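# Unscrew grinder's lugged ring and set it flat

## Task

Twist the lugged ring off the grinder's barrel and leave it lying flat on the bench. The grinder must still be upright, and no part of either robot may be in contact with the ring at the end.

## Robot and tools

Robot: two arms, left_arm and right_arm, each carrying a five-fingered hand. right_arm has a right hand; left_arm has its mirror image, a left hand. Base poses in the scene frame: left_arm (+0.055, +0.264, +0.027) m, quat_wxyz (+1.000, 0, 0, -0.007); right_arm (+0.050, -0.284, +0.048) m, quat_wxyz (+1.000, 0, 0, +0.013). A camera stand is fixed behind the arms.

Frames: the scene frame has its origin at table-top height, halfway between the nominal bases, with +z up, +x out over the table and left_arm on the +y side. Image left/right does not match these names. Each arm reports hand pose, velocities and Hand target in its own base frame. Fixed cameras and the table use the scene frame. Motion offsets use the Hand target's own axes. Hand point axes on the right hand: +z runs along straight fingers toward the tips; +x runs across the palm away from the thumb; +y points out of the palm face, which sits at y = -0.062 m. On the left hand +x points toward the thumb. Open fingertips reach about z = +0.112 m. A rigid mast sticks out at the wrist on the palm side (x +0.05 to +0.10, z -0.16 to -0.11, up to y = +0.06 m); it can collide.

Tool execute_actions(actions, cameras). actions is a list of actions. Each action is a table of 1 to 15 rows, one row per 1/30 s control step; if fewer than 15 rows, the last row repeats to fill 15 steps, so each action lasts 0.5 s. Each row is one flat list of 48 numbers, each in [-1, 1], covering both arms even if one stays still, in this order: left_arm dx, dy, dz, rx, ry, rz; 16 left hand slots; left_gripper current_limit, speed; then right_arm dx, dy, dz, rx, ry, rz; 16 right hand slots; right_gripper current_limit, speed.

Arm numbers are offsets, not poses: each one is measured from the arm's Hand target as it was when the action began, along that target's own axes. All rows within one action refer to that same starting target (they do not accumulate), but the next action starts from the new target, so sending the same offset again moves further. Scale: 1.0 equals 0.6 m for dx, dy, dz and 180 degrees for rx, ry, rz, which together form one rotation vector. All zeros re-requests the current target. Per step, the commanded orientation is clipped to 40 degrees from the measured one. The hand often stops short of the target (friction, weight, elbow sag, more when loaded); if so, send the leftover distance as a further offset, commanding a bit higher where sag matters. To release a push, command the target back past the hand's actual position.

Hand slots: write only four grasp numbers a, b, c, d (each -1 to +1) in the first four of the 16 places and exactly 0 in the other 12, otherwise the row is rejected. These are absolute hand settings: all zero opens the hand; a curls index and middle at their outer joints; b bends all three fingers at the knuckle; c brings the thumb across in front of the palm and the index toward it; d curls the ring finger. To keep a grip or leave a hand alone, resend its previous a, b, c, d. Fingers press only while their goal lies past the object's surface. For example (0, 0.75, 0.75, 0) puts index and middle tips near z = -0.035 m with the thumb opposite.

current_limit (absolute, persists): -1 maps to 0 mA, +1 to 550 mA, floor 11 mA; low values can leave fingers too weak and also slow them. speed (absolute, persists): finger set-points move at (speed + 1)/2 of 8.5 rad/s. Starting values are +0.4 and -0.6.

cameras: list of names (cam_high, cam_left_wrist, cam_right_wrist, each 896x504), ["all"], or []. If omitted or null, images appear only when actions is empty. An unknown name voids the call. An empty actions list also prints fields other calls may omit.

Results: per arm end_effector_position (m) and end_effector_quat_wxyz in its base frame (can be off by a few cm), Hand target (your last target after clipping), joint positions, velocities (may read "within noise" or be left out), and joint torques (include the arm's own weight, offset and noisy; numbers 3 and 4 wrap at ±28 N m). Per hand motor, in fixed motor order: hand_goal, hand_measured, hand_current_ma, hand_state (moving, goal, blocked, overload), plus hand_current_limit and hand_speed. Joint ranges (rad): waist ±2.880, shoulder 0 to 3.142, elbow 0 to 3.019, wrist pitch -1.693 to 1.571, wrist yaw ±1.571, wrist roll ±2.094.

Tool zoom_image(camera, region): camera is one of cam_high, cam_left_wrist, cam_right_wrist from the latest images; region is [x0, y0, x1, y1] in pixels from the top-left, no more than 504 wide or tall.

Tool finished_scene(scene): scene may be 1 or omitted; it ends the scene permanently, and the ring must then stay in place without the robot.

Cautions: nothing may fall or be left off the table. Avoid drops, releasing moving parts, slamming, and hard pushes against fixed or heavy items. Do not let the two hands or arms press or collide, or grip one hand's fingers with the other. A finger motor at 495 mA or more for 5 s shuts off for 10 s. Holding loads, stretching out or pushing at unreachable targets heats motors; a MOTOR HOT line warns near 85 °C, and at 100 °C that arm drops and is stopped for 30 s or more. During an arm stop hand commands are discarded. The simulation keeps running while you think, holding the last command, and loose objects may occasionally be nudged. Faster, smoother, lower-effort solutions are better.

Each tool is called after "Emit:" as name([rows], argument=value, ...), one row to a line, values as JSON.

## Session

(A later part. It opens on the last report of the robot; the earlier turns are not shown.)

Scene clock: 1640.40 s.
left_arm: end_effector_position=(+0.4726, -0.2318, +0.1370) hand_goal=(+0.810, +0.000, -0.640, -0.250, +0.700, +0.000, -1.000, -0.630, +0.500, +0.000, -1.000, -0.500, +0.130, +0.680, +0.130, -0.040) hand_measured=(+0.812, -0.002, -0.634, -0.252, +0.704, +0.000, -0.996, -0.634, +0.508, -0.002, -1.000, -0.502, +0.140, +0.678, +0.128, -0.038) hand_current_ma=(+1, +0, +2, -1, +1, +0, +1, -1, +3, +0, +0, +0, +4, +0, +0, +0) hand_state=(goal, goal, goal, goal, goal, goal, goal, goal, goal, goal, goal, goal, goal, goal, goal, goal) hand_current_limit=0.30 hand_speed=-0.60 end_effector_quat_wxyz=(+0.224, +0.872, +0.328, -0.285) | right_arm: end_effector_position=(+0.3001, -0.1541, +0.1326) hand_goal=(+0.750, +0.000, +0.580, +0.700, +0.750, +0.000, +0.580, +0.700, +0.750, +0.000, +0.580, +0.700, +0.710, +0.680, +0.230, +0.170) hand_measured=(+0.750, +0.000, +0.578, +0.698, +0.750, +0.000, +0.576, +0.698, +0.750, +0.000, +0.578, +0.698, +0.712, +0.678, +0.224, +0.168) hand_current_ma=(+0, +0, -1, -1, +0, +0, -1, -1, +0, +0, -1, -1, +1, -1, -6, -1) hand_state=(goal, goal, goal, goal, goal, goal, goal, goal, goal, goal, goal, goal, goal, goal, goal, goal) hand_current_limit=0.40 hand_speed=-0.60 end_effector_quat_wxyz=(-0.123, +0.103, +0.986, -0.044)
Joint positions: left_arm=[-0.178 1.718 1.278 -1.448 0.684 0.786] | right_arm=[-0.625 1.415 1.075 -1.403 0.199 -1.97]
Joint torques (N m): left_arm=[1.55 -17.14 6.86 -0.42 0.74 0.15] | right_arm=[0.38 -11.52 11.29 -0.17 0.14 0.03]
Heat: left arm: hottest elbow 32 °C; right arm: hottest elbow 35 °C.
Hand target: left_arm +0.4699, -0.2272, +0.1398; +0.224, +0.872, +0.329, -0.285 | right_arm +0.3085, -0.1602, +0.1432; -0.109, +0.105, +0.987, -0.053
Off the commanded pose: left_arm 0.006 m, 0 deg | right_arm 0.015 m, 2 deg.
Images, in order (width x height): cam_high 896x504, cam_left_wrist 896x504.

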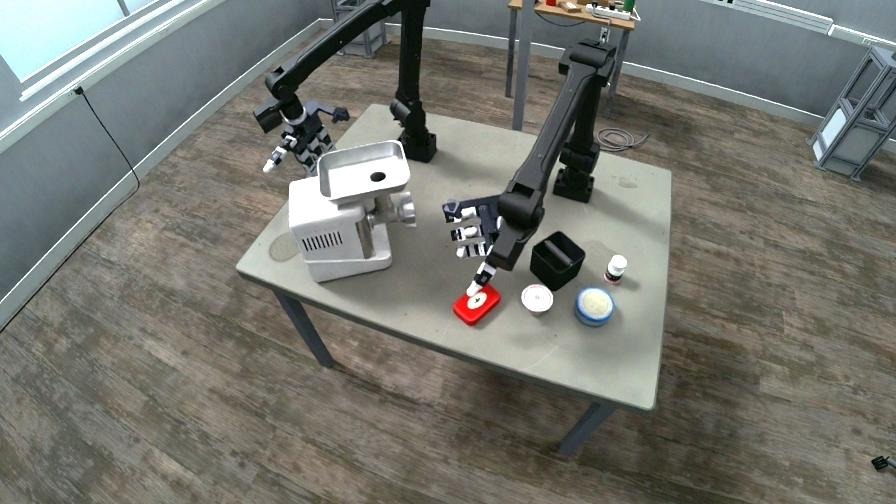

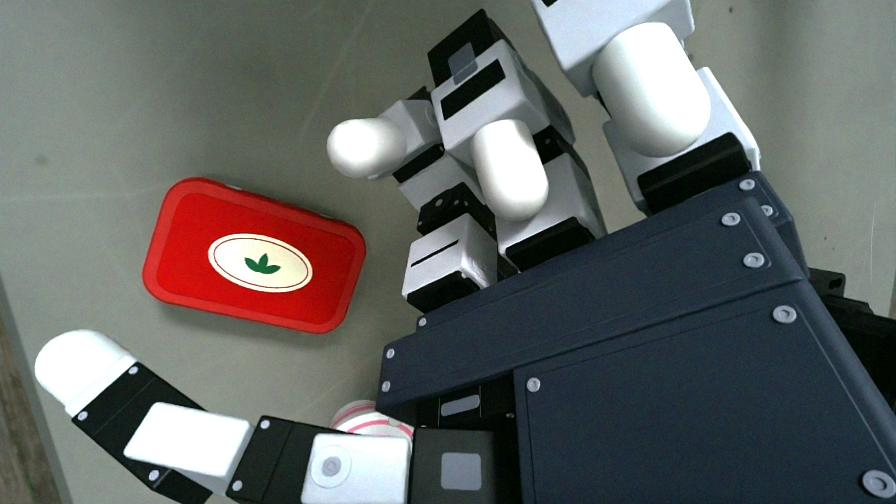

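Emit:
execute_actions([
  [[0,0,0,-0.0438,-0.0196,-0.0266, 1,0,0.4,1,0,0,0,0,0,0,0,0,0,0,0,0,0.3,-0.6, 0,0,0,0,0,0, 0,0,0,0,0,0,0,0,0,0,0,0,0,0,0,0,0.4,-0.6]],
  [[0,0,0,-0.0438,-0.0196,-0.0266, 1,0,0.4,1,0,0,0,0,0,0,0,0,0,0,0,0,0.3,-0.6, 0,0,0,0,0,0, 0,0,0,0,0,0,0,0,0,0,0,0,0,0,0,0,0.4,-0.6]],
  [[0,0,0,-0.0438,-0.0196,-0.0266, 1,0,0.4,1,0,0,0,0,0,0,0,0,0,0,0,0,0.3,-0.6, 0,0,0,0,0,0, 0,0,0,0,0,0,0,0,0,0,0,0,0,0,0,0,0.4,-0.6]],
  [[0,0,0,-0.0438,-0.0196,-0.0266, 1,0,0.4,1,0,0,0,0,0,0,0,0,0,0,0,0,0.3,-0.6, 0,0,0,0,0,0, 0,0,0,0,0,0,0,0,0,0,0,0,0,0,0,0,0.4,-0.6]],
  [[0,0,0,-0.0438,-0.0196,-0.0266, 1,0,0.4,1,0,0,0,0,0,0,0,0,0,0,0,0,0.3,-0.6, 0,0,0,0,0,0, 0,0,0,0,0,0,0,0,0,0,0,0,0,0,0,0,0.4,-0.6]],
  [[0,0,0,-0.0438,-0.0196,-0.0266, 1,0,0.4,1,0,0,0,0,0,0,0,0,0,0,0,0,0.3,-0.6, 0,0,0,0,0,0, 0,0,0,0,0,0,0,0,0,0,0,0,0,0,0,0,0.4,-0.6]],
  [[0,0,0,-0.0438,-0.0196,-0.0266, 1,0,0.4,1,0,0,0,0,0,0,0,0,0,0,0,0,0.3,-0.6, 0,0,0,0,0,0, 0,0,0,0,0,0,0,0,0,0,0,0,0,0,0,0,0.4,-0.6]],
  [[0,0,0,-0.0438,-0.0196,-0.0266, 1,0,0.4,1,0,0,0,0,0,0,0,0,0,0,0,0,0.3,-0.6, 0,0,0,0,0,0, 0,0,0,0,0,0,0,0,0,0,0,0,0,0,0,0,0.4,-0.6]],
  [[0,0,0,-0.0438,-0.0196,-0.0266, 1,0,0.4,1,0,0,0,0,0,0,0,0,0,0,0,0,0.3,-0.6, 0,0,0,0,0,0, 0,0,0,0,0,0,0,0,0,0,0,0,0,0,0,0,0.4,-0.6]],
], cameras=["cam_high","cam_left_wrist"])

Scene clock: 1655.80 s.
left_arm: end_effector_position=(+0.4738, -0.2223, +0.1493) hand_goal=(+0.810, +0.000, -0.640, -0.250, +0.700, +0.000, -1.000, -0.630, +0.500, +0.000, -1.000, -0.500, +0.130, +0.680, +0.130, -0.040) hand_measured=(+0.812, -0.002, -0.638, -0.252, +0.702, +0.000, -0.998, -0.634, +0.502, -0.002, -1.000, -0.502, +0.140, +0.678, +0.128, -0.038) hand_current_ma=(+0, +0, +0, -1, +0, +0, +0, -1, +0, +0, +0, +0, +4, +0, +0, +0) hand_state=(goal, goal, goal, goal, goal, goal, goal, goal, goal, goal, goal, goal, goal, goal, goal, goal) hand_current_limit=0.30 hand_speed=-0.60 end_effector_quat_wxyz=(+0.638, +0.315, +0.632, -0.308) | right_arm: end_effector_position=(+0.3001, -0.1541, +0.1326) hand_goal=(+0.750, +0.000, +0.580, +0.700, +0.750, +0.000, +0.580, +0.700, +0.750, +0.000, +0.580, +0.700, +0.710, +0.680, +0.230, +0.170) hand_measured=(+0.750, +0.000, +0.578, +0.698, +0.750, +0.000, +0.576, +0.698, +0.750, +0.000, +0.578, +0.698, +0.712, +0.678, +0.224, +0.168) hand_current_ma=(+0, +0, -1, -1, +0, +0, -1, -1, +0, +0, -1, -1, +1, -1, -6, -1) hand_state=(goal, goal, goal, goal, goal, goal, goal, goal, goal, goal, goal, goal, goal, goal, goal, goal) hand_current_limit=0.40 hand_speed=-0.60 end_effector_quat_wxyz=(-0.123, +0.103, +0.986, -0.044)
Joint positions: left_arm=[-0.428 1.552 0.451 1.105 0.484 -1.559] | right_arm=[-0.625 1.415 1.075 -1.403 0.199 -1.97]
Joint torques (N m): left_arm=[-0.15 -9.29 5.3 2.76 -0.08 -0.01] | right_arm=[0.44 -11.46 11.4 -0.2 0.11 0.03]
Heat: left arm: hottest elbow 32 °C; right arm: hottest elbow 35 °C.
Hand target: left_arm +0.4700, -0.2271, +0.1398; +0.633, +0.314, +0.634, -0.314 | right_arm +0.3085, -0.1602, +0.1432; -0.109, +0.105, +0.987, -0.053
Off the commanded pose: left_arm 0.011 m, 1 deg | right_arm 0.015 m, 2 deg.
Images, in order (width x height): cam_high 896x504, cam_left_wrist 896x504.

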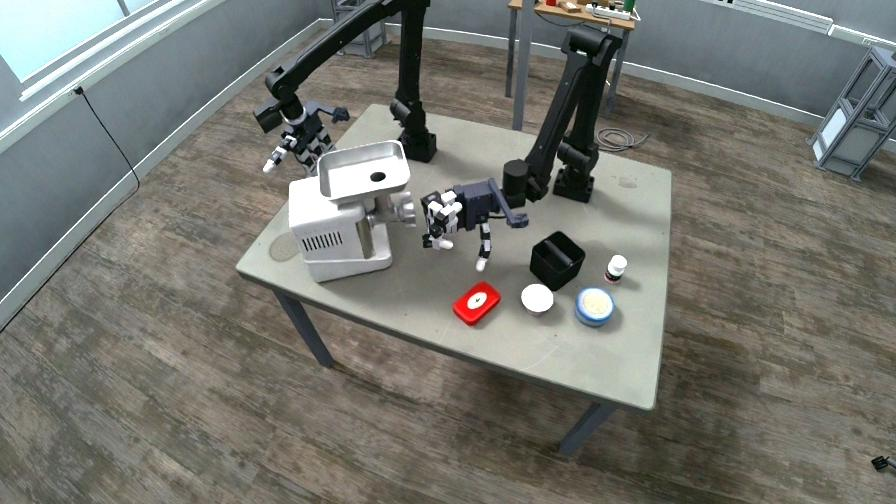

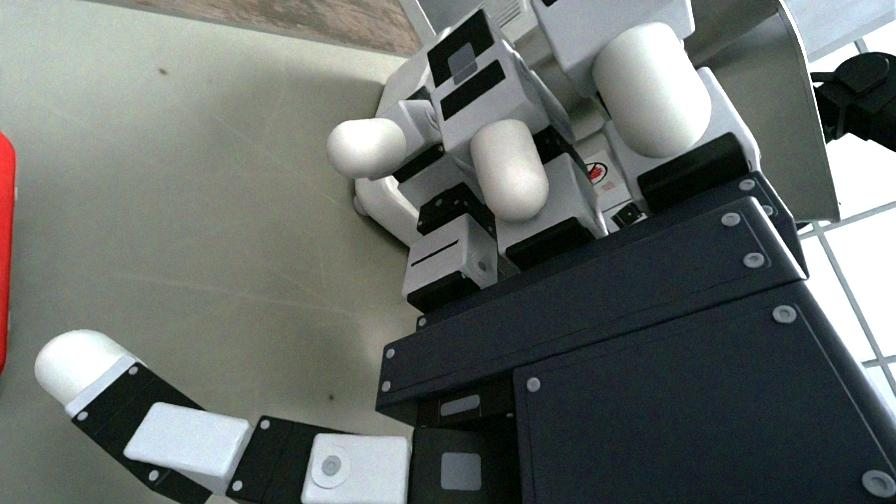

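Emit:
execute_actions([
  [[0,0,0,0,0,-0.0463, 1,0,0.6,1,0,0,0,0,0,0,0,0,0,0,0,0,0.3,-0.6, 0,0,0,0,0,0, 0,0,0,0,0,0,0,0,0,0,0,0,0,0,0,0,0.4,-0.6]],
  [[0,0,0,0,0,-0.0463, 1,0,0.7,1,0,0,0,0,0,0,0,0,0,0,0,0,0.3,-0.6, 0,0,0,0,0,0, 0,0,0,0,0,0,0,0,0,0,0,0,0,0,0,0,0.4,-0.6]],
  [[0,0,0,0,0,-0.0463, 1,0,0.7,1,0,0,0,0,0,0,0,0,0,0,0,0,0.3,-0.6, 0,0,0,0,0,0, 0,0,0,0,0,0,0,0,0,0,0,0,0,0,0,0,0.4,-0.6]],
  [[0.0365,0.0037,0.0279,0,0,0, 1,0,0.7,1,0,0,0,0,0,0,0,0,0,0,0,0,0.3,-0.6, 0,0,0,0,0,0, 0,0,0,0,0,0,0,0,0,0,0,0,0,0,0,0,0.4,-0.6]],
  [[0.0365,0.0037,0.0279,0,0,0, 1,0,0.7,1,0,0,0,0,0,0,0,0,0,0,0,0,0.3,-0.6, 0,0,0,0,0,0, 0,0,0,0,0,0,0,0,0,0,0,0,0,0,0,0,0.4,-0.6]],
  [[0.0365,0.0037,0.0279,0,0,0, 1,0,0.7,1,0,0,0,0,0,0,0,0,0,0,0,0,0.3,-0.6, 0,0,0,0,0,0, 0,0,0,0,0,0,0,0,0,0,0,0,0,0,0,0,0.4,-0.6]],
], cameras=["cam_high","cam_left_wrist"])

Emit:
zoom_image(camera="cam_high", region=[370, 160, 500, 290])

Scene clock: 1715.97 s.
left_arm: end_effector_position=(+0.4741, -0.2688, +0.0711) hand_goal=(+0.706, +0.000, -0.804, -0.250, +0.700, +0.000, -1.000, -0.540, +0.576, +0.000, -1.000, -0.500, -0.380, +0.680, +0.056, -0.084) hand_measured=(+0.704, -0.002, -0.802, -0.252, +0.698, +0.000, -0.998, -0.544, +0.570, -0.002, -1.000, -0.502, -0.366, +0.680, +0.060, -0.082) hand_current_ma=(+0, +0, +0, -1, +0, +0, +0, -1, -2, +0, +0, +0, +7, +0, +1, +1) hand_state=(goal, goal, goal, goal, goal, goal, goal, goal, goal, goal, goal, goal, goal, goal, goal, goal) hand_current_limit=0.30 hand_speed=-0.60 end_effector_quat_wxyz=(+0.542, +0.168, +0.698, -0.436) | right_arm: end_effector_position=(+0.3001, -0.1541, +0.1326) hand_goal=(+0.750, +0.000, +0.580, +0.700, +0.750, +0.000, +0.580, +0.700, +0.750, +0.000, +0.580, +0.700, +0.710, +0.680, +0.230, +0.170) hand_measured=(+0.750, +0.000, +0.578, +0.698, +0.750, +0.000, +0.576, +0.698, +0.750, +0.000, +0.578, +0.698, +0.712, +0.678, +0.224, +0.168) hand_current_ma=(+0, +0, -1, -1, +0, +0, -1, -1, +0, +0, -1, -1, +1, -1, -6, -1) hand_state=(goal, goal, goal, goal, goal, goal, goal, goal, goal, goal, goal, goal, goal, goal, goal, goal) hand_current_limit=0.40 hand_speed=-0.60 end_effector_quat_wxyz=(-0.123, +0.103, +0.986, -0.044)
Joint positions: left_arm=[-0.502 1.735 0.528 1.174 0.411 -1.999] | right_arm=[-0.625 1.415 1.075 -1.403 0.199 -1.97]
Joint torques (N m): left_arm=[0.03 -11.52 7.25 2.76 -0.06 0.03] | right_arm=[0.21 -11.58 11.34 -0.18 0.13 0.02]
Heat: left arm: hottest elbow 32 °C; right arm: hottest elbow 35 °C.
Hand target: left_arm +0.4829, -0.2801, +0.0772; +0.550, +0.170, +0.687, -0.443 | right_arm +0.3085, -0.1602, +0.1432; -0.109, +0.105, +0.987, -0.053
Off the commanded pose: left_arm 0.016 m, 2 deg | right_arm 0.015 m, 2 deg.
Images, in order (width x height): cam_high 896x504, cam_left_wrist 896x504.

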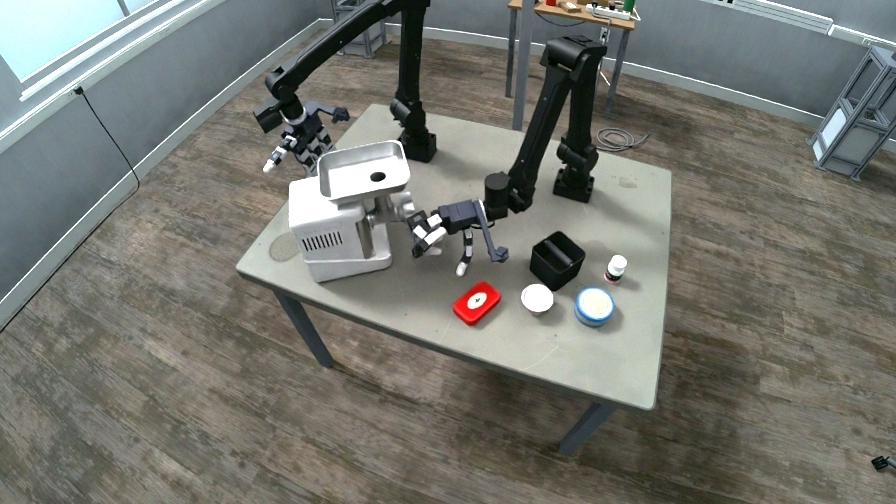

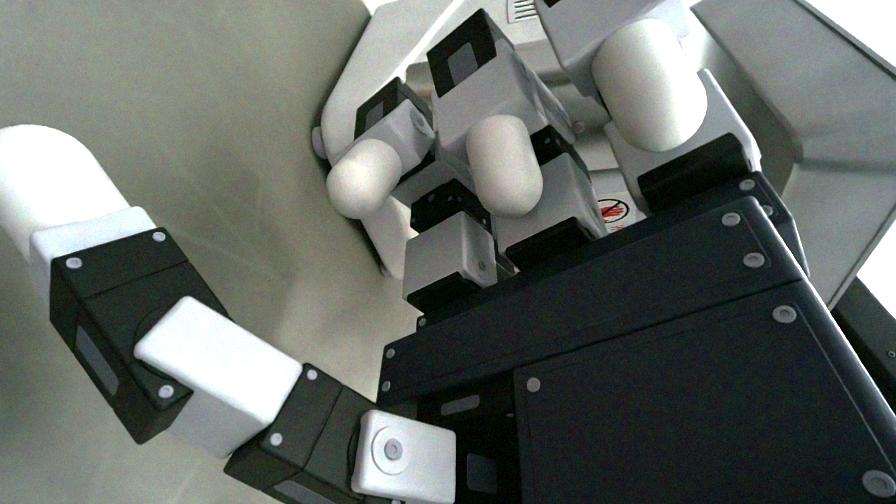

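Scaled by 3.877 from the camera's 896x504 image, which has a finer 1280x720 frame.

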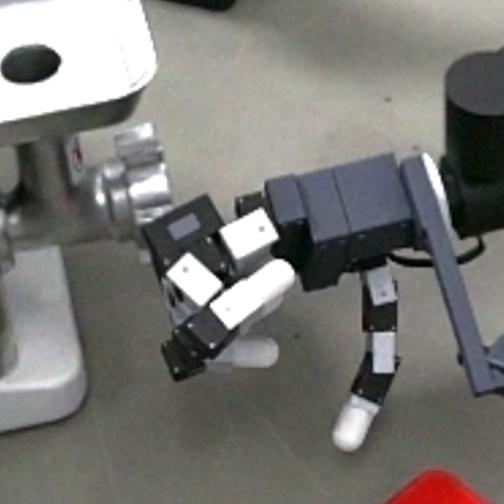

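Emit:
execute_actions([
  [[0.008,0.002,0.025,0,0,0, 1,0,0.7,1,0,0,0,0,0,0,0,0,0,0,0,0,0.3,-0.6, 0,0,0,0,0,0, 0,0,0,0,0,0,0,0,0,0,0,0,0,0,0,0,0.4,-0.6]],
  [[0,0,0.025,0,0,0, 1,0,0.7,1,0,0,0,0,0,0,0,0,0,0,0,0,0.3,-0.6, 0,0,0,0,0,0, 0,0,0,0,0,0,0,0,0,0,0,0,0,0,0,0,0.4,-0.6]],
], cameras=["cam_high","cam_left_wrist"])

Emit:
zoom_image(camera="cam_high", region=[380, 180, 470, 270])

Scene clock: 1725.47 s.
left_arm: end_effector_position=(+0.4947, -0.2921, +0.0756) hand_goal=(+0.706, +0.000, -0.804, -0.250, +0.700, +0.000, -1.000, -0.540, +0.576, +0.000, -1.000, -0.500, -0.380, +0.680, +0.056, -0.084) hand_measured=(+0.704, -0.002, -0.802, -0.252, +0.698, +0.000, -0.998, -0.544, +0.570, -0.002, -1.000, -0.502, -0.366, +0.680, +0.060, -0.082) hand_current_ma=(+0, +0, +0, -1, +0, +0, +0, -1, -2, +0, +0, +0, +7, +0, +1, +1) hand_state=(goal, goal, goal, goal, goal, goal, goal, goal, goal, goal, goal, goal, goal, goal, goal, goal) hand_current_limit=0.30 hand_speed=-0.60 end_effector_quat_wxyz=(+0.553, +0.168, +0.689, -0.438) | right_arm: end_effector_position=(+0.3001, -0.1541, +0.1326) hand_goal=(+0.750, +0.000, +0.580, +0.700, +0.750, +0.000, +0.580, +0.700, +0.750, +0.000, +0.580, +0.700, +0.710, +0.680, +0.230, +0.170) hand_measured=(+0.750, +0.000, +0.578, +0.698, +0.750, +0.000, +0.576, +0.698, +0.750, +0.000, +0.578, +0.698, +0.712, +0.678, +0.224, +0.168) hand_current_ma=(+0, +0, -1, -1, +0, +0, -1, -1, +0, +0, -1, -1, +1, -1, -6, -1) hand_state=(goal, goal, goal, goal, goal, goal, goal, goal, goal, goal, goal, goal, goal, goal, goal, goal) hand_current_limit=0.40 hand_speed=-0.60 end_effector_quat_wxyz=(-0.123, +0.103, +0.986, -0.044)
Joint positions: left_arm=[-0.531 1.785 0.605 1.174 0.378 -1.999] | right_arm=[-0.625 1.415 1.075 -1.403 0.199 -1.97]
Joint torques (N m): left_arm=[-0.38 -12.51 7.54 2.06 -0.07 0.03] | right_arm=[-0.15 -11.4 11.3 -0.2 0.12 0.04]
Heat: left arm: hottest elbow 32 °C; right arm: hottest elbow 35 °C.
Hand target: left_arm +0.5004, -0.3045, +0.0724; +0.550, +0.169, +0.687, -0.443 | right_arm +0.3085, -0.1602, +0.1432; -0.109, +0.105, +0.987, -0.053
Off the commanded pose: left_arm 0.014 m, 1 deg | right_arm 0.015 m, 2 deg.
Images, in order (width x height): cam_high 896x504, cam_left_wrist 896x504.

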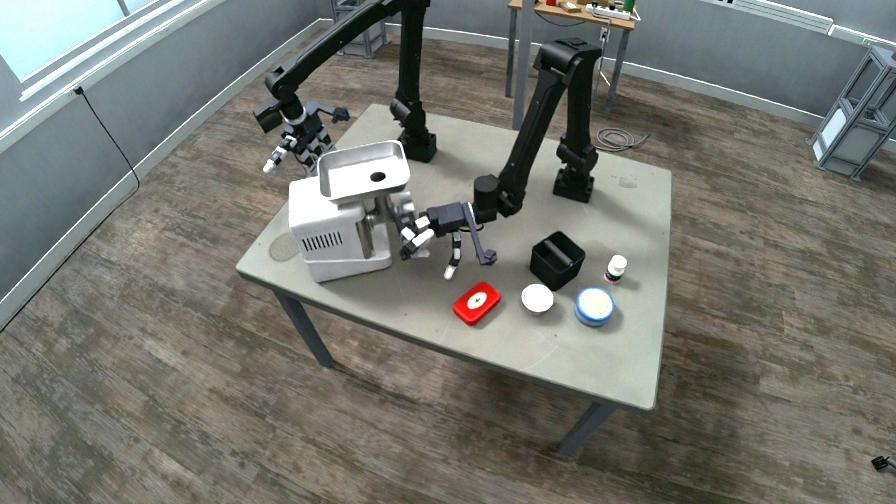

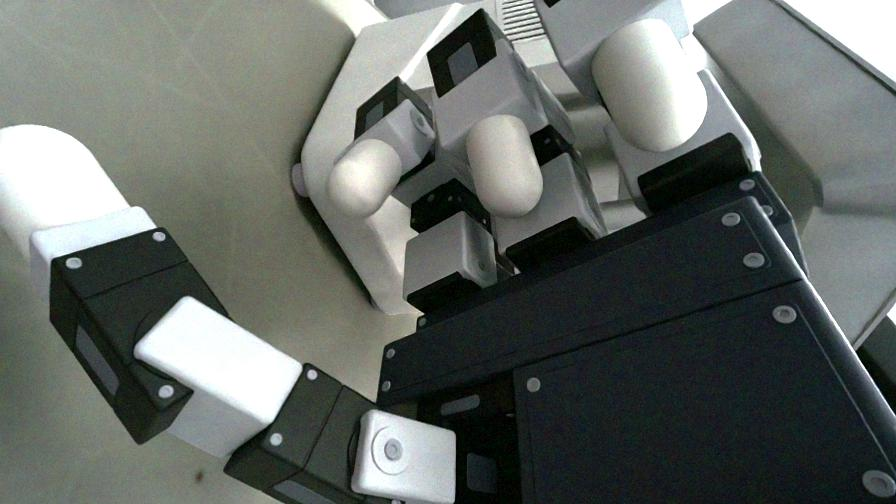

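Scaled by 5.600 from the camera's 896x504 image, which has a finer 1280x720 frame.

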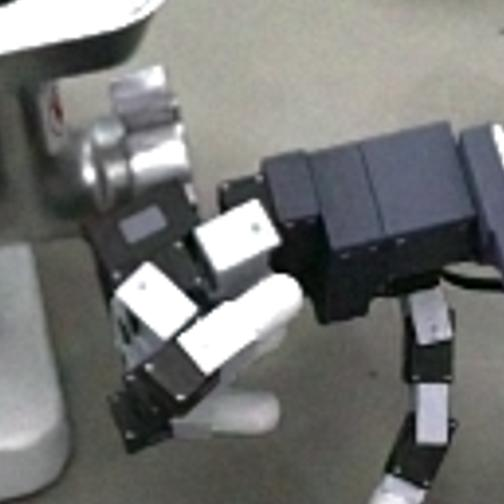

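Emit:
execute_actions([
  [[0.012,-0.02,0,0,0,0, 1,0,0.7,1,0,0,0,0,0,0,0,0,0,0,0,0,0.3,-0.6, 0,0,0,0,0,0, 0,0,0,0,0,0,0,0,0,0,0,0,0,0,0,0,0.4,-0.6]],
  [[0,-0.026,0,0,0,0, 1,0,0.7,1,0,0,0,0,0,0,0,0,0,0,0,0,0.3,-0.6, 0,0,0,0,0,0, 0,0,0,0,0,0,0,0,0,0,0,0,0,0,0,0,0.4,-0.6]],
], cameras=["cam_high","cam_left_wrist"])

Emit:
zoom_image(camera="cam_high", region=[380, 180, 470, 270])

Scene clock: 1735.37 s.
left_arm: end_effector_position=(+0.4882, -0.3023, +0.0754) hand_goal=(+0.706, +0.000, -0.804, -0.250, +0.700, +0.000, -1.000, -0.540, +0.576, +0.000, -1.000, -0.500, -0.380, +0.680, +0.056, -0.084) hand_measured=(+0.704, -0.002, -0.802, -0.252, +0.698, +0.000, -0.998, -0.544, +0.572, -0.002, -1.000, -0.502, -0.368, +0.680, +0.060, -0.082) hand_current_ma=(+0, +0, +0, -1, +0, +0, +0, -1, -1, +0, +0, +0, +7, +0, +1, +1) hand_state=(goal, goal, goal, goal, goal, goal, goal, goal, goal, goal, goal, goal, goal, goal, goal, goal) hand_current_limit=0.30 hand_speed=-0.60 end_effector_quat_wxyz=(+0.559, +0.158, +0.691, -0.429) | right_arm: end_effector_position=(+0.3001, -0.1541, +0.1326) hand_goal=(+0.750, +0.000, +0.580, +0.700, +0.750, +0.000, +0.580, +0.700, +0.750, +0.000, +0.580, +0.700, +0.710, +0.680, +0.230, +0.170) hand_measured=(+0.750, +0.000, +0.578, +0.698, +0.750, +0.000, +0.576, +0.698, +0.750, +0.000, +0.578, +0.698, +0.712, +0.678, +0.224, +0.168) hand_current_ma=(+0, +0, -1, -1, +0, +0, -1, -1, +0, +0, -1, -1, +1, -1, -6, -1) hand_state=(goal, goal, goal, goal, goal, goal, goal, goal, goal, goal, goal, goal, goal, goal, goal, goal) hand_current_limit=0.40 hand_speed=-0.60 end_effector_quat_wxyz=(-0.123, +0.103, +0.986, -0.044)
Joint positions: left_arm=[-0.576 1.785 0.605 1.174 0.304 -1.999] | right_arm=[-0.625 1.415 1.075 -1.403 0.199 -1.97]
Joint torques (N m): left_arm=[-1.96 -15.21 5.55 1.98 0.3 0.05] | right_arm=[-0.09 -11.46 11.33 -0.2 0.12 0.02]
Heat: left arm: hottest elbow 32 °C; right arm: hottest elbow 35 °C.
Hand target: left_arm +0.4781, -0.3215, +0.0774; +0.550, +0.169, +0.687, -0.443 | right_arm +0.3085, -0.1602, +0.1432; -0.109, +0.105, +0.987, -0.053
Off the commanded pose: left_arm 0.022 m, 2 deg | right_arm 0.015 m, 2 deg.
Images, in order (width x height): cam_high 896x504, cam_left_wrist 896x504.

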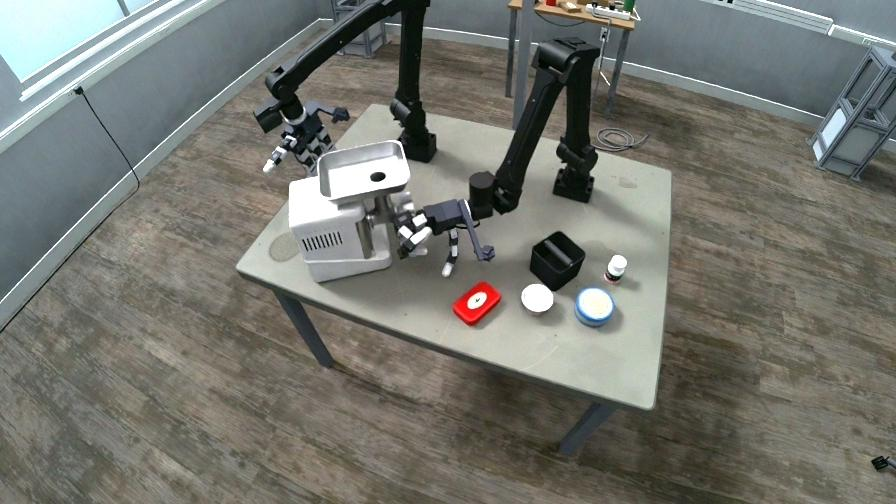

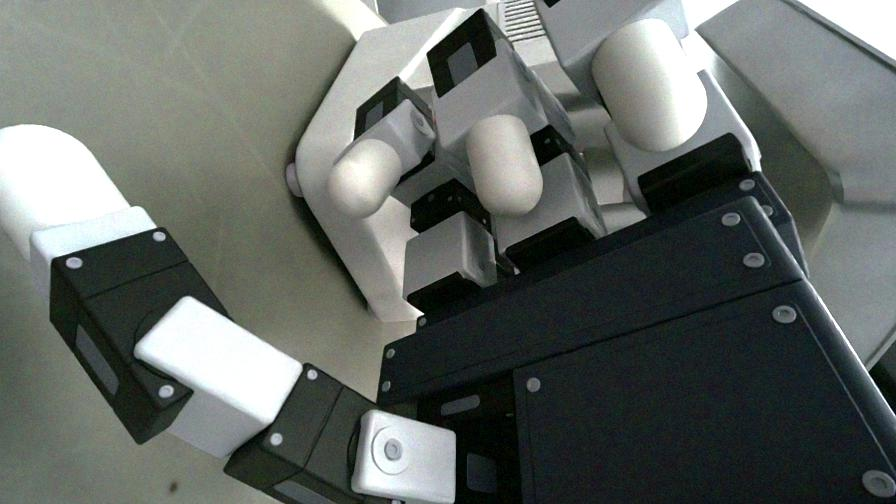

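Scaled by 5.600 from the camera's 896x504 image, which has a finer 1280x720 frame.

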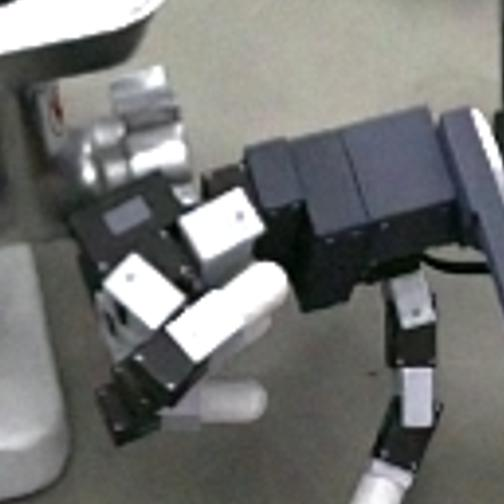

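Emit:
execute_actions(actions=[])

Scene clock: 1758.07 s.
left_arm: end_effector_position=(+0.4882, -0.3023, +0.0754) hand_goal=(+0.706, +0.000, -0.804, -0.250, +0.700, +0.000, -1.000, -0.540, +0.576, +0.000, -1.000, -0.500, -0.380, +0.680, +0.056, -0.084) hand_measured=(+0.704, -0.002, -0.802, -0.252, +0.698, +0.000, -0.998, -0.544, +0.572, -0.002, -1.000, -0.502, -0.368, +0.680, +0.060, -0.082) hand_current_ma=(+0, +0, +0, -1, +0, +0, +0, -1, -1, +0, +0, +0, +7, +0, +1, +1) hand_state=(goal, goal, goal, goal, goal, goal, goal, goal, goal, goal, goal, goal, goal, goal, goal, goal) hand_current_limit=0.30 hand_speed=-0.60 end_effector_quat_wxyz=(+0.559, +0.158, +0.691, -0.429) | right_arm: end_effector_position=(+0.3001, -0.1541, +0.1326) hand_goal=(+0.750, +0.000, +0.580, +0.700, +0.750, +0.000, +0.580, +0.700, +0.750, +0.000, +0.580, +0.700, +0.710, +0.680, +0.230, +0.170) hand_measured=(+0.750, +0.000, +0.578, +0.698, +0.750, +0.000, +0.576, +0.698, +0.750, +0.000, +0.578, +0.698, +0.712, +0.678, +0.224, +0.168) hand_current_ma=(+0, +0, -1, -1, +0, +0, -1, -1, +0, +0, -1, -1, +1, -1, -6, -1) hand_state=(goal, goal, goal, goal, goal, goal, goal, goal, goal, goal, goal, goal, goal, goal, goal, goal) hand_current_limit=0.40 hand_speed=-0.60 end_effector_quat_wxyz=(-0.123, +0.103, +0.986, -0.044)
Joint positions: left_arm=[-0.576 1.785 0.605 1.174 0.304 -1.999] | right_arm=[-0.625 1.415 1.075 -1.403 0.199 -1.97]
Joint velocities: within noise
Joint torques (N m): left_arm=[-2.02 -14.97 5.49 1.94 0.28 0.03] | right_arm=[0.15 -11.52 11.33 -0.16 0.12 0.03]
Heat: left arm: hottest elbow 32 °C; right arm: hottest elbow 35 °C.
Hand target: left_arm +0.4781, -0.3215, +0.0774; +0.550, +0.169, +0.687, -0.443 | right_arm +0.3085, -0.1602, +0.1432; -0.109, +0.105, +0.987, -0.053
Off the commanded pose: left_arm 0.022 m, 2 deg | right_arm 0.015 m, 2 deg.

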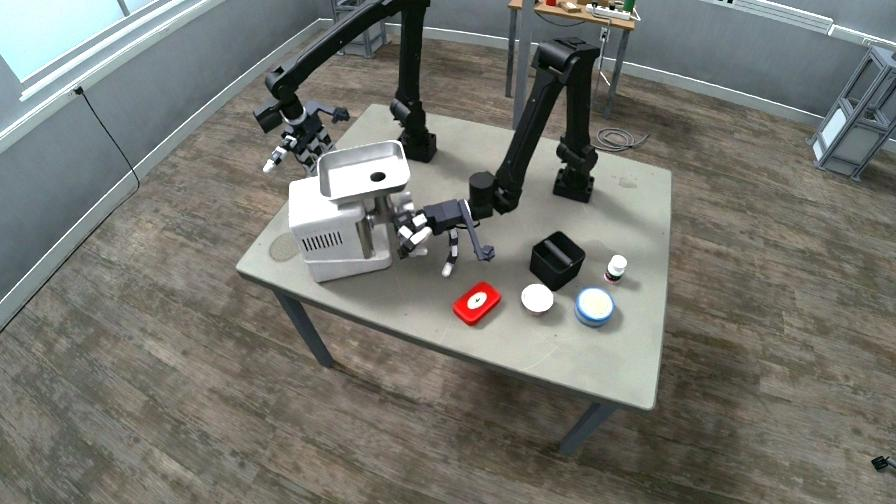

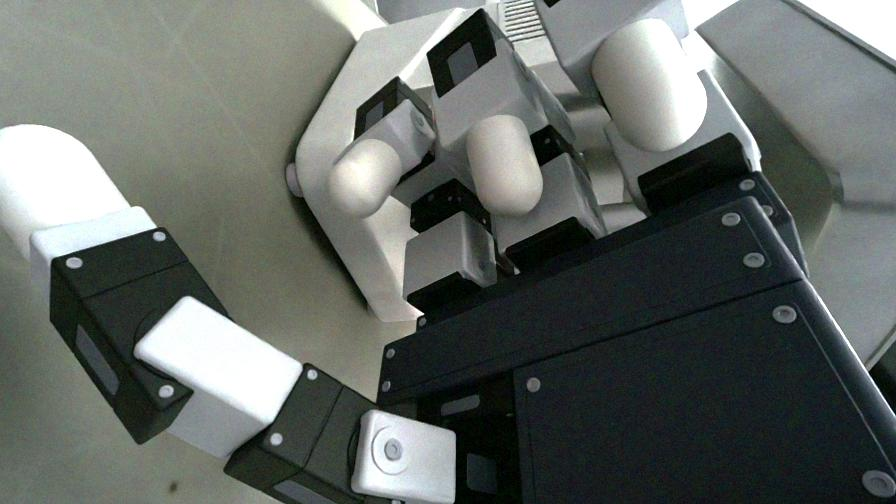

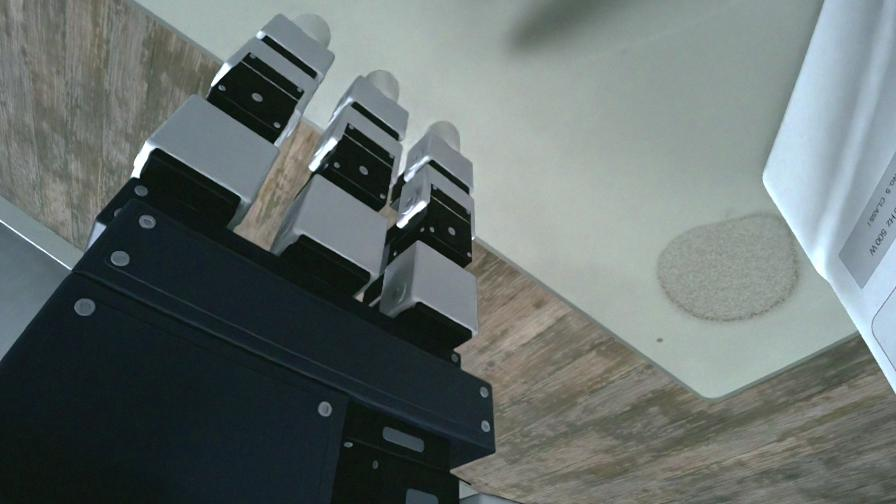

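Emit:
zoom_image(camera="cam_high", region=[370, 175, 490, 285])

Emit:
zoom_image(camera="cam_left_wrist", region=[280, 0, 784, 360])

Scaled by 4.200 from the camera's 896x504 image, which has a finer 1280x720 frame.

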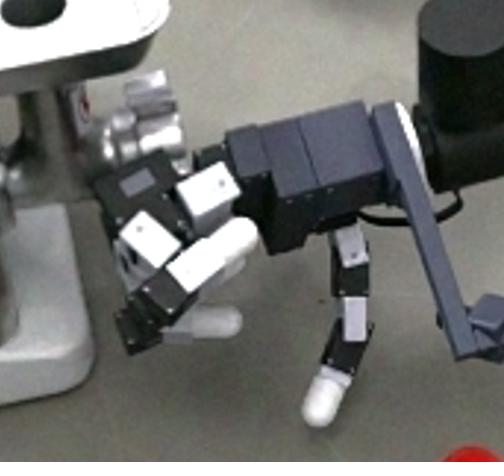

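Scaled by 1.000.

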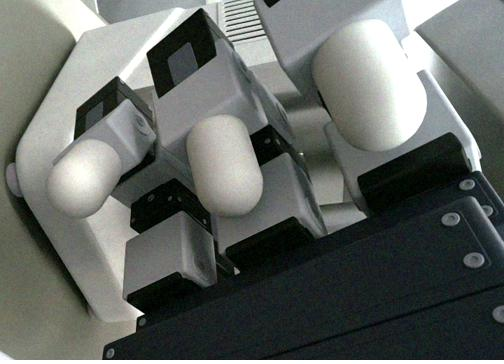

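Emit:
execute_actions([
  [[0,-0.02,0,0,0,0,1,0,0.7,1,0,0,0,0,0,0,0,0,0,0,0,0,0.3,-0.6,0,0,0,0,0,0,0,0,0,0,0,0,0,0,0,0,0,0,0,0,0,0,0.4,-0.6]],
], cameras=["cam_high"])

Emit:
zoom_image(camera="cam_high", region=[370, 175, 490, 285])

Scene clock: 1772.07 s.
left_arm: end_effector_position=(+0.4871, -0.3029, +0.0757) hand_goal=(+0.706, +0.000, -0.804, -0.250, +0.700, +0.000, -1.000, -0.540, +0.576, +0.000, -1.000, -0.500, -0.380, +0.680, +0.056, -0.084) hand_measured=(+0.702, -0.002, -0.802, -0.252, +0.698, +0.000, -0.998, -0.544, +0.572, -0.002, -1.000, -0.502, -0.368, +0.680, +0.060, -0.082) hand_current_ma=(-1, +0, +0, -1, +0, +0, +0, -1, -1, +0, +0, +0, +7, +0, +1, +1) hand_state=(goal, goal, goal, goal, goal, goal, goal, goal, goal, goal, goal, goal, goal, goal, goal, goal) hand_current_limit=0.30 hand_speed=-0.60 end_effector_quat_wxyz=(+0.563, +0.152, +0.694, -0.423) | right_arm: end_effector_position=(+0.3001, -0.1541, +0.1326) hand_goal=(+0.750, +0.000, +0.580, +0.700, +0.750, +0.000, +0.580, +0.700, +0.750, +0.000, +0.580, +0.700, +0.710, +0.680, +0.230, +0.170) hand_measured=(+0.750, +0.000, +0.578, +0.698, +0.750, +0.000, +0.576, +0.698, +0.750, +0.000, +0.578, +0.698, +0.712, +0.678, +0.224, +0.168) hand_current_ma=(+0, +0, -1, -1, +0, +0, -1, -1, +0, +0, -1, -1, +1, -1, -6, -1) hand_state=(goal, goal, goal, goal, goal, goal, goal, goal, goal, goal, goal, goal, goal, goal, goal, goal) hand_current_limit=0.40 hand_speed=-0.60 end_effector_quat_wxyz=(-0.123, +0.103, +0.986, -0.044)
Joint positions: left_arm=[-0.589 1.78 0.605 1.165 0.272 -1.996] | right_arm=[-0.625 1.415 1.075 -1.403 0.199 -1.97]
Joint torques (N m): left_arm=[-3.25 -16.32 4.86 1.77 0.56 -0.01] | right_arm=[0.09 -11.28 11.26 -0.18 0.13 0.02]
Heat: left arm: hottest elbow 32 °C; right arm: hottest elbow 35 °C.
Hand target: left_arm +0.4694, -0.3282, +0.0825; +0.550, +0.170, +0.687, -0.443 | right_arm +0.3085, -0.1602, +0.1432; -0.109, +0.105, +0.987, -0.053
Off the commanded pose: left_arm 0.031 m, 4 deg | right_arm 0.015 m, 2 deg.
Images, in order (width x height): cam_high 896x504.

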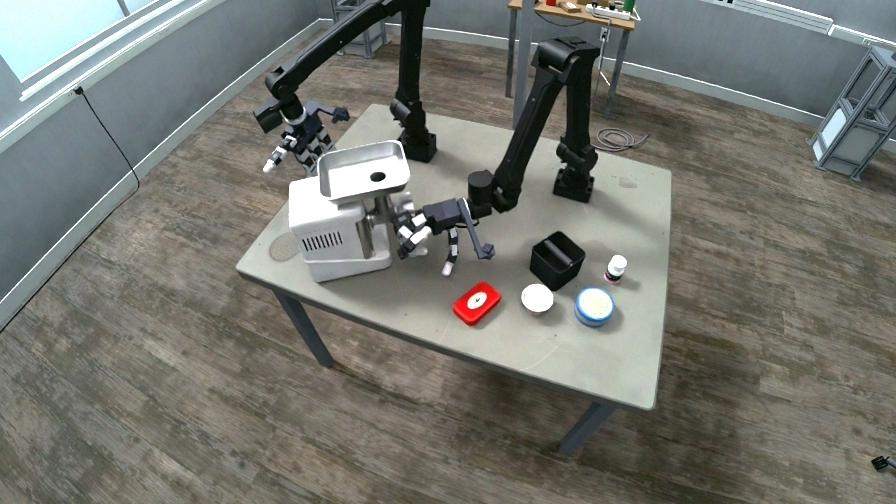

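Scaled by 4.200 from the camera's 896x504 image, which has a finer 1280x720 frame.

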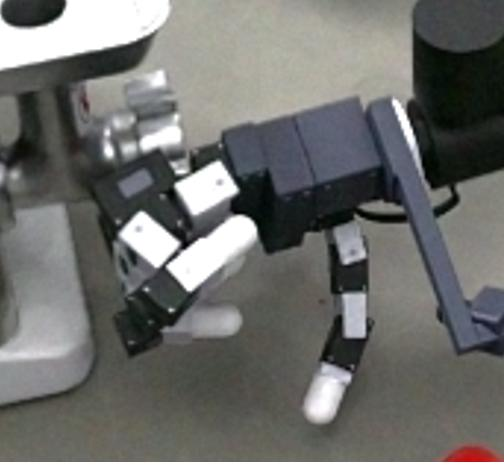

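Emit:
zoom_image(camera="cam_high", region=[385, 185, 430, 230])

Emit:
execute_actions(actions=[], cameras=["cam_left_wrist"])

Emit:
zoom_image(camera="cam_left_wrist", region=[400, 60, 720, 260])

Scaled by 11.200 from the camera's 896x504 image, which has a finer 1280x720 frame.

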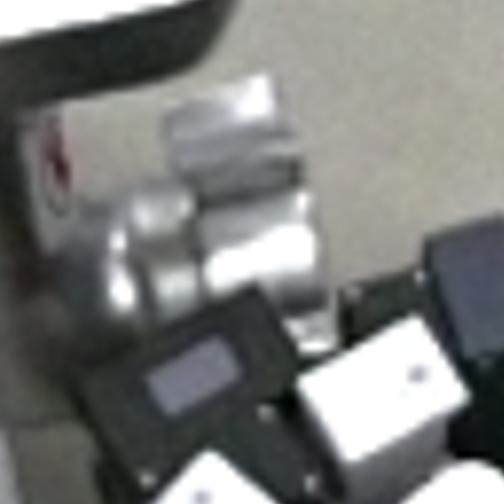

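Scene clock: 1785.23 s.
left_arm: end_effector_position=(+0.4871, -0.3029, +0.0757) hand_goal=(+0.706, +0.000, -0.804, -0.250, +0.700, +0.000, -1.000, -0.540, +0.576, +0.000, -1.000, -0.500, -0.380, +0.680, +0.056, -0.084) hand_measured=(+0.702, -0.002, -0.802, -0.252, +0.698, +0.000, -0.998, -0.544, +0.572, -0.002, -1.000, -0.502, -0.368, +0.680, +0.060, -0.082) hand_current_ma=(-1, +0, +0, -1, +0, +0, +0, -1, -1, +0, +0, +0, +7, +0, +1, +1) hand_state=(goal, goal, goal, goal, goal, goal, goal, goal, goal, goal, goal, goal, goal, goal, goal, goal) hand_current_limit=0.30 hand_speed=-0.60 end_effector_quat_wxyz=(+0.563, +0.152, +0.694, -0.423) | right_arm: end_effector_position=(+0.3001, -0.1541, +0.1326) hand_goal=(+0.750, +0.000, +0.580, +0.700, +0.750, +0.000, +0.580, +0.700, +0.750, +0.000, +0.580, +0.700, +0.710, +0.680, +0.230, +0.170) hand_measured=(+0.750, +0.000, +0.578, +0.698, +0.750, +0.000, +0.576, +0.698, +0.750, +0.000, +0.578, +0.698, +0.712, +0.678, +0.224, +0.168) hand_current_ma=(+0, +0, -1, -1, +0, +0, -1, -1, +0, +0, -1, -1, +1, -1, -6, -1) hand_state=(goal, goal, goal, goal, goal, goal, goal, goal, goal, goal, goal, goal, goal, goal, goal, goal) hand_current_limit=0.40 hand_speed=-0.60 end_effector_quat_wxyz=(-0.123, +0.103, +0.986, -0.044)
Joint positions: left_arm=[-0.589 1.78 0.605 1.165 0.272 -1.996] | right_arm=[-0.625 1.415 1.075 -1.403 0.199 -1.97]
Joint velocities: within noise
Joint torques (N m): left_arm=[-3.25 -16.56 4.94 1.89 0.55 0.02] | right_arm=[0.26 -11.4 11.32 -0.21 0.13 0]
Heat: left arm: hottest elbow 32 °C; right arm: hottest elbow 35 °C.
Hand target: left_arm +0.4694, -0.3282, +0.0825; +0.550, +0.170, +0.687, -0.443 | right_arm +0.3085, -0.1602, +0.1432; -0.109, +0.105, +0.987, -0.053
Off the commanded pose: left_arm 0.031 m, 4 deg | right_arm 0.015 m, 2 deg.
Images, in order (width x height): cam_left_wrist 896x504.

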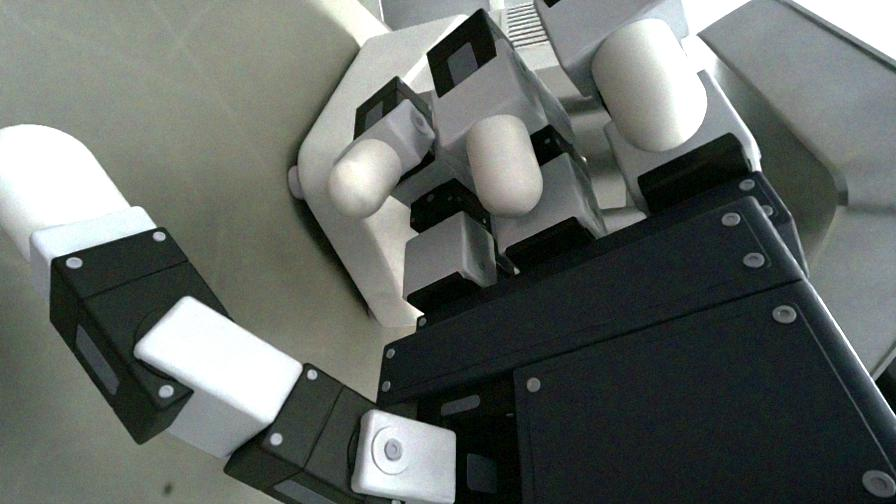

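Scaled by 1.575 from the camera's 896x504 image, which has a finer 1280x720 frame.

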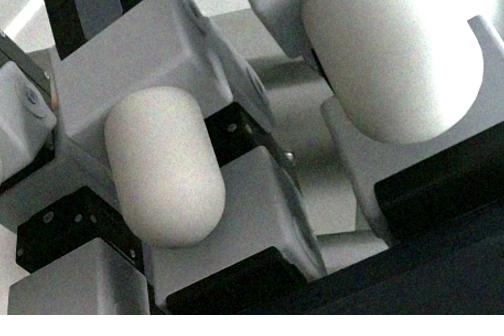

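Emit:
execute_actions([
  [[-0.0305,0.049,-0.008,0,0,0,1,0,0.7,1,0,0,0,0,0,0,0,0,0,0,0,0,0.3,-0.6,0,0,0,0,0,0,0,0,0,0,0,0,0,0,0,0,0,0,0,0,0,0,0.4,-0.6]],
])

Scene clock: 1823.10 s.
left_arm: end_effector_position=(+0.4879, -0.3016, +0.0756) hand_goal=(+0.706, +0.000, -0.804, -0.250, +0.700, +0.000, -1.000, -0.540, +0.576, +0.000, -1.000, -0.500, -0.380, +0.680, +0.056, -0.084) hand_measured=(+0.682, -0.002, -0.802, -0.252, +0.698, +0.000, -0.998, -0.544, +0.572, -0.002, -1.000, -0.502, -0.368, +0.680, +0.060, -0.082) hand_current_ma=(-20, +0, +0, -1, +0, +0, +0, -1, -1, +0, +0, +0, +7, +0, +1, +1) hand_state=(blocked, goal, goal, goal, goal, goal, goal, goal, goal, goal, goal, goal, goal, goal, goal, goal) hand_current_limit=0.30 hand_speed=-0.60 end_effector_quat_wxyz=(+0.547, +0.173, +0.693, -0.437) | right_arm: end_effector_position=(+0.3001, -0.1541, +0.1326) hand_goal=(+0.750, +0.000, +0.580, +0.700, +0.750, +0.000, +0.580, +0.700, +0.750, +0.000, +0.580, +0.700, +0.710, +0.680, +0.230, +0.170) hand_measured=(+0.750, +0.000, +0.578, +0.698, +0.750, +0.000, +0.576, +0.698, +0.750, +0.000, +0.578, +0.698, +0.712, +0.678, +0.224, +0.168) hand_current_ma=(+0, +0, -1, -1, +0, +0, -1, -1, +0, +0, -1, -1, +1, -1, -6, -1) hand_state=(goal, goal, goal, goal, goal, goal, goal, goal, goal, goal, goal, goal, goal, goal, goal, goal) hand_current_limit=0.40 hand_speed=-0.60 end_effector_quat_wxyz=(-0.123, +0.103, +0.986, -0.044)
Joint positions: left_arm=[-0.557 1.772 0.605 1.145 0.36 -1.993] | right_arm=[-0.625 1.415 1.075 -1.403 0.199 -1.97]
Joint torques (N m): left_arm=[1.61 -15.91 6.45 1.59 0.39 0.01] | right_arm=[0.26 -11.28 11.36 -0.14 0.11 0.03]
Heat: left arm: hottest elbow 32 °C; right arm: hottest elbow 35 °C.
Hand target: left_arm +0.4939, -0.3035, +0.0868; +0.550, +0.169, +0.687, -0.443 | right_arm +0.3085, -0.1602, +0.1432; -0.109, +0.105, +0.987, -0.053
Off the commanded pose: left_arm 0.013 m, 1 deg | right_arm 0.015 m, 2 deg.

Emit:
execute_actions([
  [[-0.025,0.01,0,0,0,0,1,0,0.7,1,0,0,0,0,0,0,0,0,0,0,0,0,0.3,-0.6,0,0,0,0,0,0,0,0,0,0,0,0,0,0,0,0,0,0,0,0,0,0,0.4,-0.6]],
])

Scene clock: 1829.40 s.
left_arm: end_effector_position=(+0.4899, -0.2966, +0.0839) hand_goal=(+0.706, +0.000, -0.804, -0.250, +0.700, +0.000, -1.000, -0.540, +0.576, +0.000, -1.000, -0.500, -0.380, +0.680, +0.056, -0.084) hand_measured=(+0.698, -0.002, -0.802, -0.252, +0.698, +0.000, -0.998, -0.544, +0.572, -0.002, -1.000, -0.502, -0.368, +0.680, +0.060, -0.082) hand_current_ma=(-4, +0, +0, -1, +0, +0, +0, -1, -1, +0, +0, +0, +7, +0, +1, +1) hand_state=(goal, goal, goal, goal, goal, goal, goal, goal, goal, goal, goal, goal, goal, goal, goal, goal) hand_current_limit=0.30 hand_speed=-0.60 end_effector_quat_wxyz=(+0.540, +0.175, +0.695, -0.441) | right_arm: end_effector_position=(+0.3001, -0.1541, +0.1326) hand_goal=(+0.750, +0.000, +0.580, +0.700, +0.750, +0.000, +0.580, +0.700, +0.750, +0.000, +0.580, +0.700, +0.710, +0.680, +0.230, +0.170) hand_measured=(+0.750, +0.000, +0.578, +0.698, +0.750, +0.000, +0.576, +0.698, +0.750, +0.000, +0.578, +0.698, +0.712, +0.678, +0.224, +0.168) hand_current_ma=(+0, +0, -1, -1, +0, +0, -1, -1, +0, +0, -1, -1, +1, -1, -6, -1) hand_state=(goal, goal, goal, goal, goal, goal, goal, goal, goal, goal, goal, goal, goal, goal, goal, goal) hand_current_limit=0.40 hand_speed=-0.60 end_effector_quat_wxyz=(-0.123, +0.103, +0.986, -0.044)
Joint positions: left_arm=[-0.536 1.736 0.605 1.102 0.395 -1.997] | right_arm=[-0.625 1.415 1.075 -1.403 0.199 -1.97]
Joint torques (N m): left_arm=[2.14 -15.15 7.71 1.44 0.14 0.05] | right_arm=[0.26 -11.52 11.37 -0.18 0.13 0.03]
Heat: left arm: hottest elbow 32 °C; right arm: hottest elbow 35 °C.
Hand target: left_arm +0.5032, -0.2965, +0.0977; +0.550, +0.169, +0.687, -0.443 | right_arm +0.3085, -0.1602, +0.1432; -0.109, +0.105, +0.987, -0.053
Off the commanded pose: left_arm 0.019 m, 2 deg | right_arm 0.015 m, 2 deg.

Emit:
execute_actions([
  [[0.013,-0.028,0,0,0,0,1,0,0.7,1,0,0,0,0,0,0,0,0,0,0,0,0,0.3,-0.6,0,0,0,0,0,0,0,0,0,0,0,0,0,0,0,0,0,0,0,0,0,0,0.4,-0.6]],
])

Emit:
execute_actions([
  [[0.010,-0.022,0,0,0,0,1,0,0.7,1,0,0,0,0,0,0,0,0,0,0,0,0,0.3,-0.6,0,0,0,0,0,0,0,0,0,0,0,0,0,0,0,0,0,0,0,0,0,0,0.4,-0.6]],
], cameras=["cam_high"])

Emit:
zoom_image(camera="cam_high", region=[385, 185, 430, 230])

Scene clock: 1834.87 s.
left_arm: end_effector_position=(+0.4896, -0.2975, +0.0872) hand_goal=(+0.706, +0.000, -0.804, -0.250, +0.700, +0.000, -1.000, -0.540, +0.576, +0.000, -1.000, -0.500, -0.380, +0.680, +0.056, -0.084) hand_measured=(+0.698, -0.002, -0.802, -0.252, +0.698, +0.000, -0.998, -0.544, +0.572, -0.002, -1.000, -0.502, -0.368, +0.680, +0.060, -0.082) hand_current_ma=(-3, +0, +0, -1, +0, +0, +0, -1, -1, +0, +0, +0, +7, +0, +1, +1) hand_state=(goal, goal, goal, goal, goal, goal, goal, goal, goal, goal, goal, goal, goal, goal, goal, goal) hand_current_limit=0.30 hand_speed=-0.60 end_effector_quat_wxyz=(+0.548, +0.167, +0.695, -0.435) | right_arm: end_effector_position=(+0.3001, -0.1541, +0.1326) hand_goal=(+0.750, +0.000, +0.580, +0.700, +0.750, +0.000, +0.580, +0.700, +0.750, +0.000, +0.580, +0.700, +0.710, +0.680, +0.230, +0.170) hand_measured=(+0.750, +0.000, +0.578, +0.698, +0.750, +0.000, +0.576, +0.698, +0.750, +0.000, +0.578, +0.698, +0.712, +0.678, +0.224, +0.168) hand_current_ma=(+0, +0, -1, -1, +0, +0, -1, -1, +0, +0, -1, -1, +1, -1, -6, -1) hand_state=(goal, goal, goal, goal, goal, goal, goal, goal, goal, goal, goal, goal, goal, goal, goal, goal) hand_current_limit=0.40 hand_speed=-0.60 end_effector_quat_wxyz=(-0.123, +0.103, +0.986, -0.044)
Joint positions: left_arm=[-0.551 1.73 0.605 1.102 0.356 -1.998] | right_arm=[-0.625 1.415 1.075 -1.403 0.199 -1.97]
Joint torques (N m): left_arm=[-0.38 -15.68 6.39 1.95 -0.01 0.03] | right_arm=[0.26 -11.34 11.37 -0.18 0.13 0.04]
Heat: left arm: hottest elbow 32 °C; right arm: hottest elbow 35 °C.
Hand target: left_arm +0.4886, -0.3076, +0.0978; +0.550, +0.169, +0.687, -0.443 | right_arm +0.3085, -0.1602, +0.1432; -0.109, +0.105, +0.987, -0.053
Off the commanded pose: left_arm 0.015 m, 1 deg | right_arm 0.015 m, 2 deg.

Scene clock: 1835.57 s.
left_arm: end_effector_position=(+0.4888, -0.2986, +0.0883) hand_goal=(+0.706, +0.000, -0.804, -0.250, +0.700, +0.000, -1.000, -0.540, +0.576, +0.000, -1.000, -0.500, -0.380, +0.680, +0.056, -0.084) hand_measured=(+0.698, -0.002, -0.802, -0.252, +0.698, +0.000, -0.998, -0.544, +0.572, -0.002, -1.000, -0.502, -0.368, +0.680, +0.060, -0.082) hand_current_ma=(-3, +0, +0, -1, +0, +0, +0, -1, -1, +0, +0, +0, +7, +0, +1, +1) hand_state=(goal, goal, goal, goal, goal, goal, goal, goal, goal, goal, goal, goal, goal, goal, goal, goal) hand_current_limit=0.30 hand_speed=-0.60 end_effector_quat_wxyz=(+0.554, +0.158, +0.696, -0.428) | right_arm: end_effector_position=(+0.3001, -0.1541, +0.1326) hand_goal=(+0.750, +0.000, +0.580, +0.700, +0.750, +0.000, +0.580, +0.700, +0.750, +0.000, +0.580, +0.700, +0.710, +0.680, +0.230, +0.170) hand_measured=(+0.750, +0.000, +0.578, +0.698, +0.750, +0.000, +0.576, +0.698, +0.750, +0.000, +0.578, +0.698, +0.712, +0.678, +0.224, +0.168) hand_current_ma=(+0, +0, -1, -1, +0, +0, -1, -1, +0, +0, -1, -1, +1, -1, -6, -1) hand_state=(goal, goal, goal, goal, goal, goal, goal, goal, goal, goal, goal, goal, goal, goal, goal, goal) hand_current_limit=0.40 hand_speed=-0.60 end_effector_quat_wxyz=(-0.123, +0.103, +0.986, -0.044)
Joint positions: left_arm=[-0.567 1.728 0.605 1.102 0.313 -1.998] | right_arm=[-0.625 1.415 1.075 -1.403 0.199 -1.97]
Joint torques (N m): left_arm=[-2.2 -16.26 5.41 2.17 0.29 0.02] | right_arm=[0.15 -11.34 11.34 -0.17 0.13 0.02]
Heat: left arm: hottest elbow 32 °C; right arm: hottest elbow 35 °C.
Hand target: left_arm +0.4771, -0.3163, +0.0980; +0.550, +0.169, +0.687, -0.443 | right_arm +0.3085, -0.1602, +0.1432; -0.109, +0.105, +0.987, -0.053
Off the commanded pose: left_arm 0.023 m, 3 deg | right_arm 0.015 m, 2 deg.
Images, in order (width x height): cam_high 896x504.

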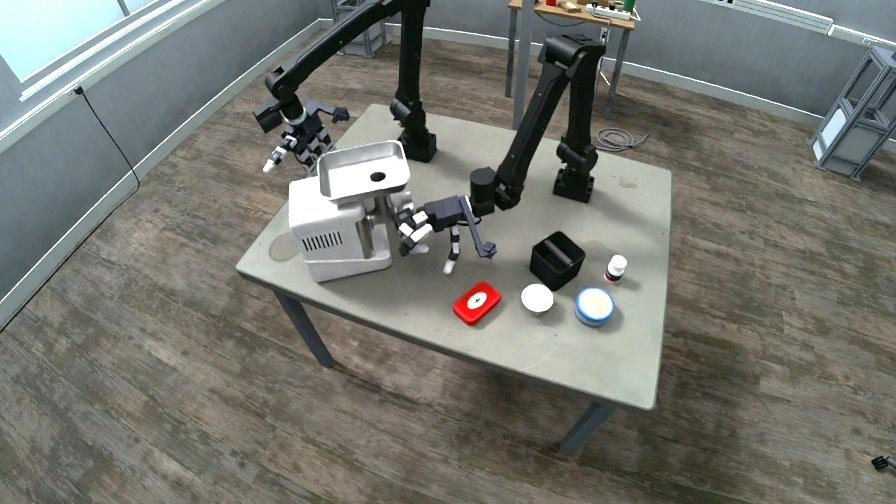

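Scaled by 11.200 from the camera's 896x504 image, which has a finer 1280x720 frame.

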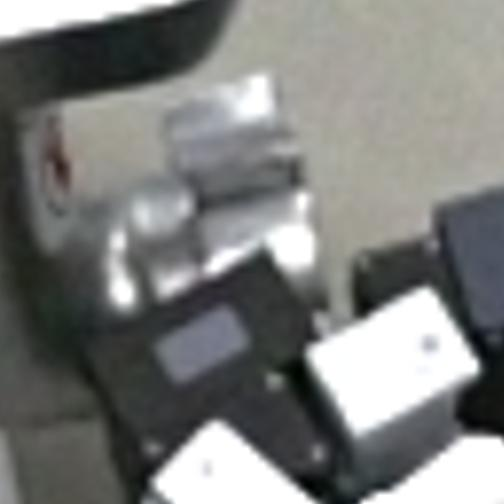

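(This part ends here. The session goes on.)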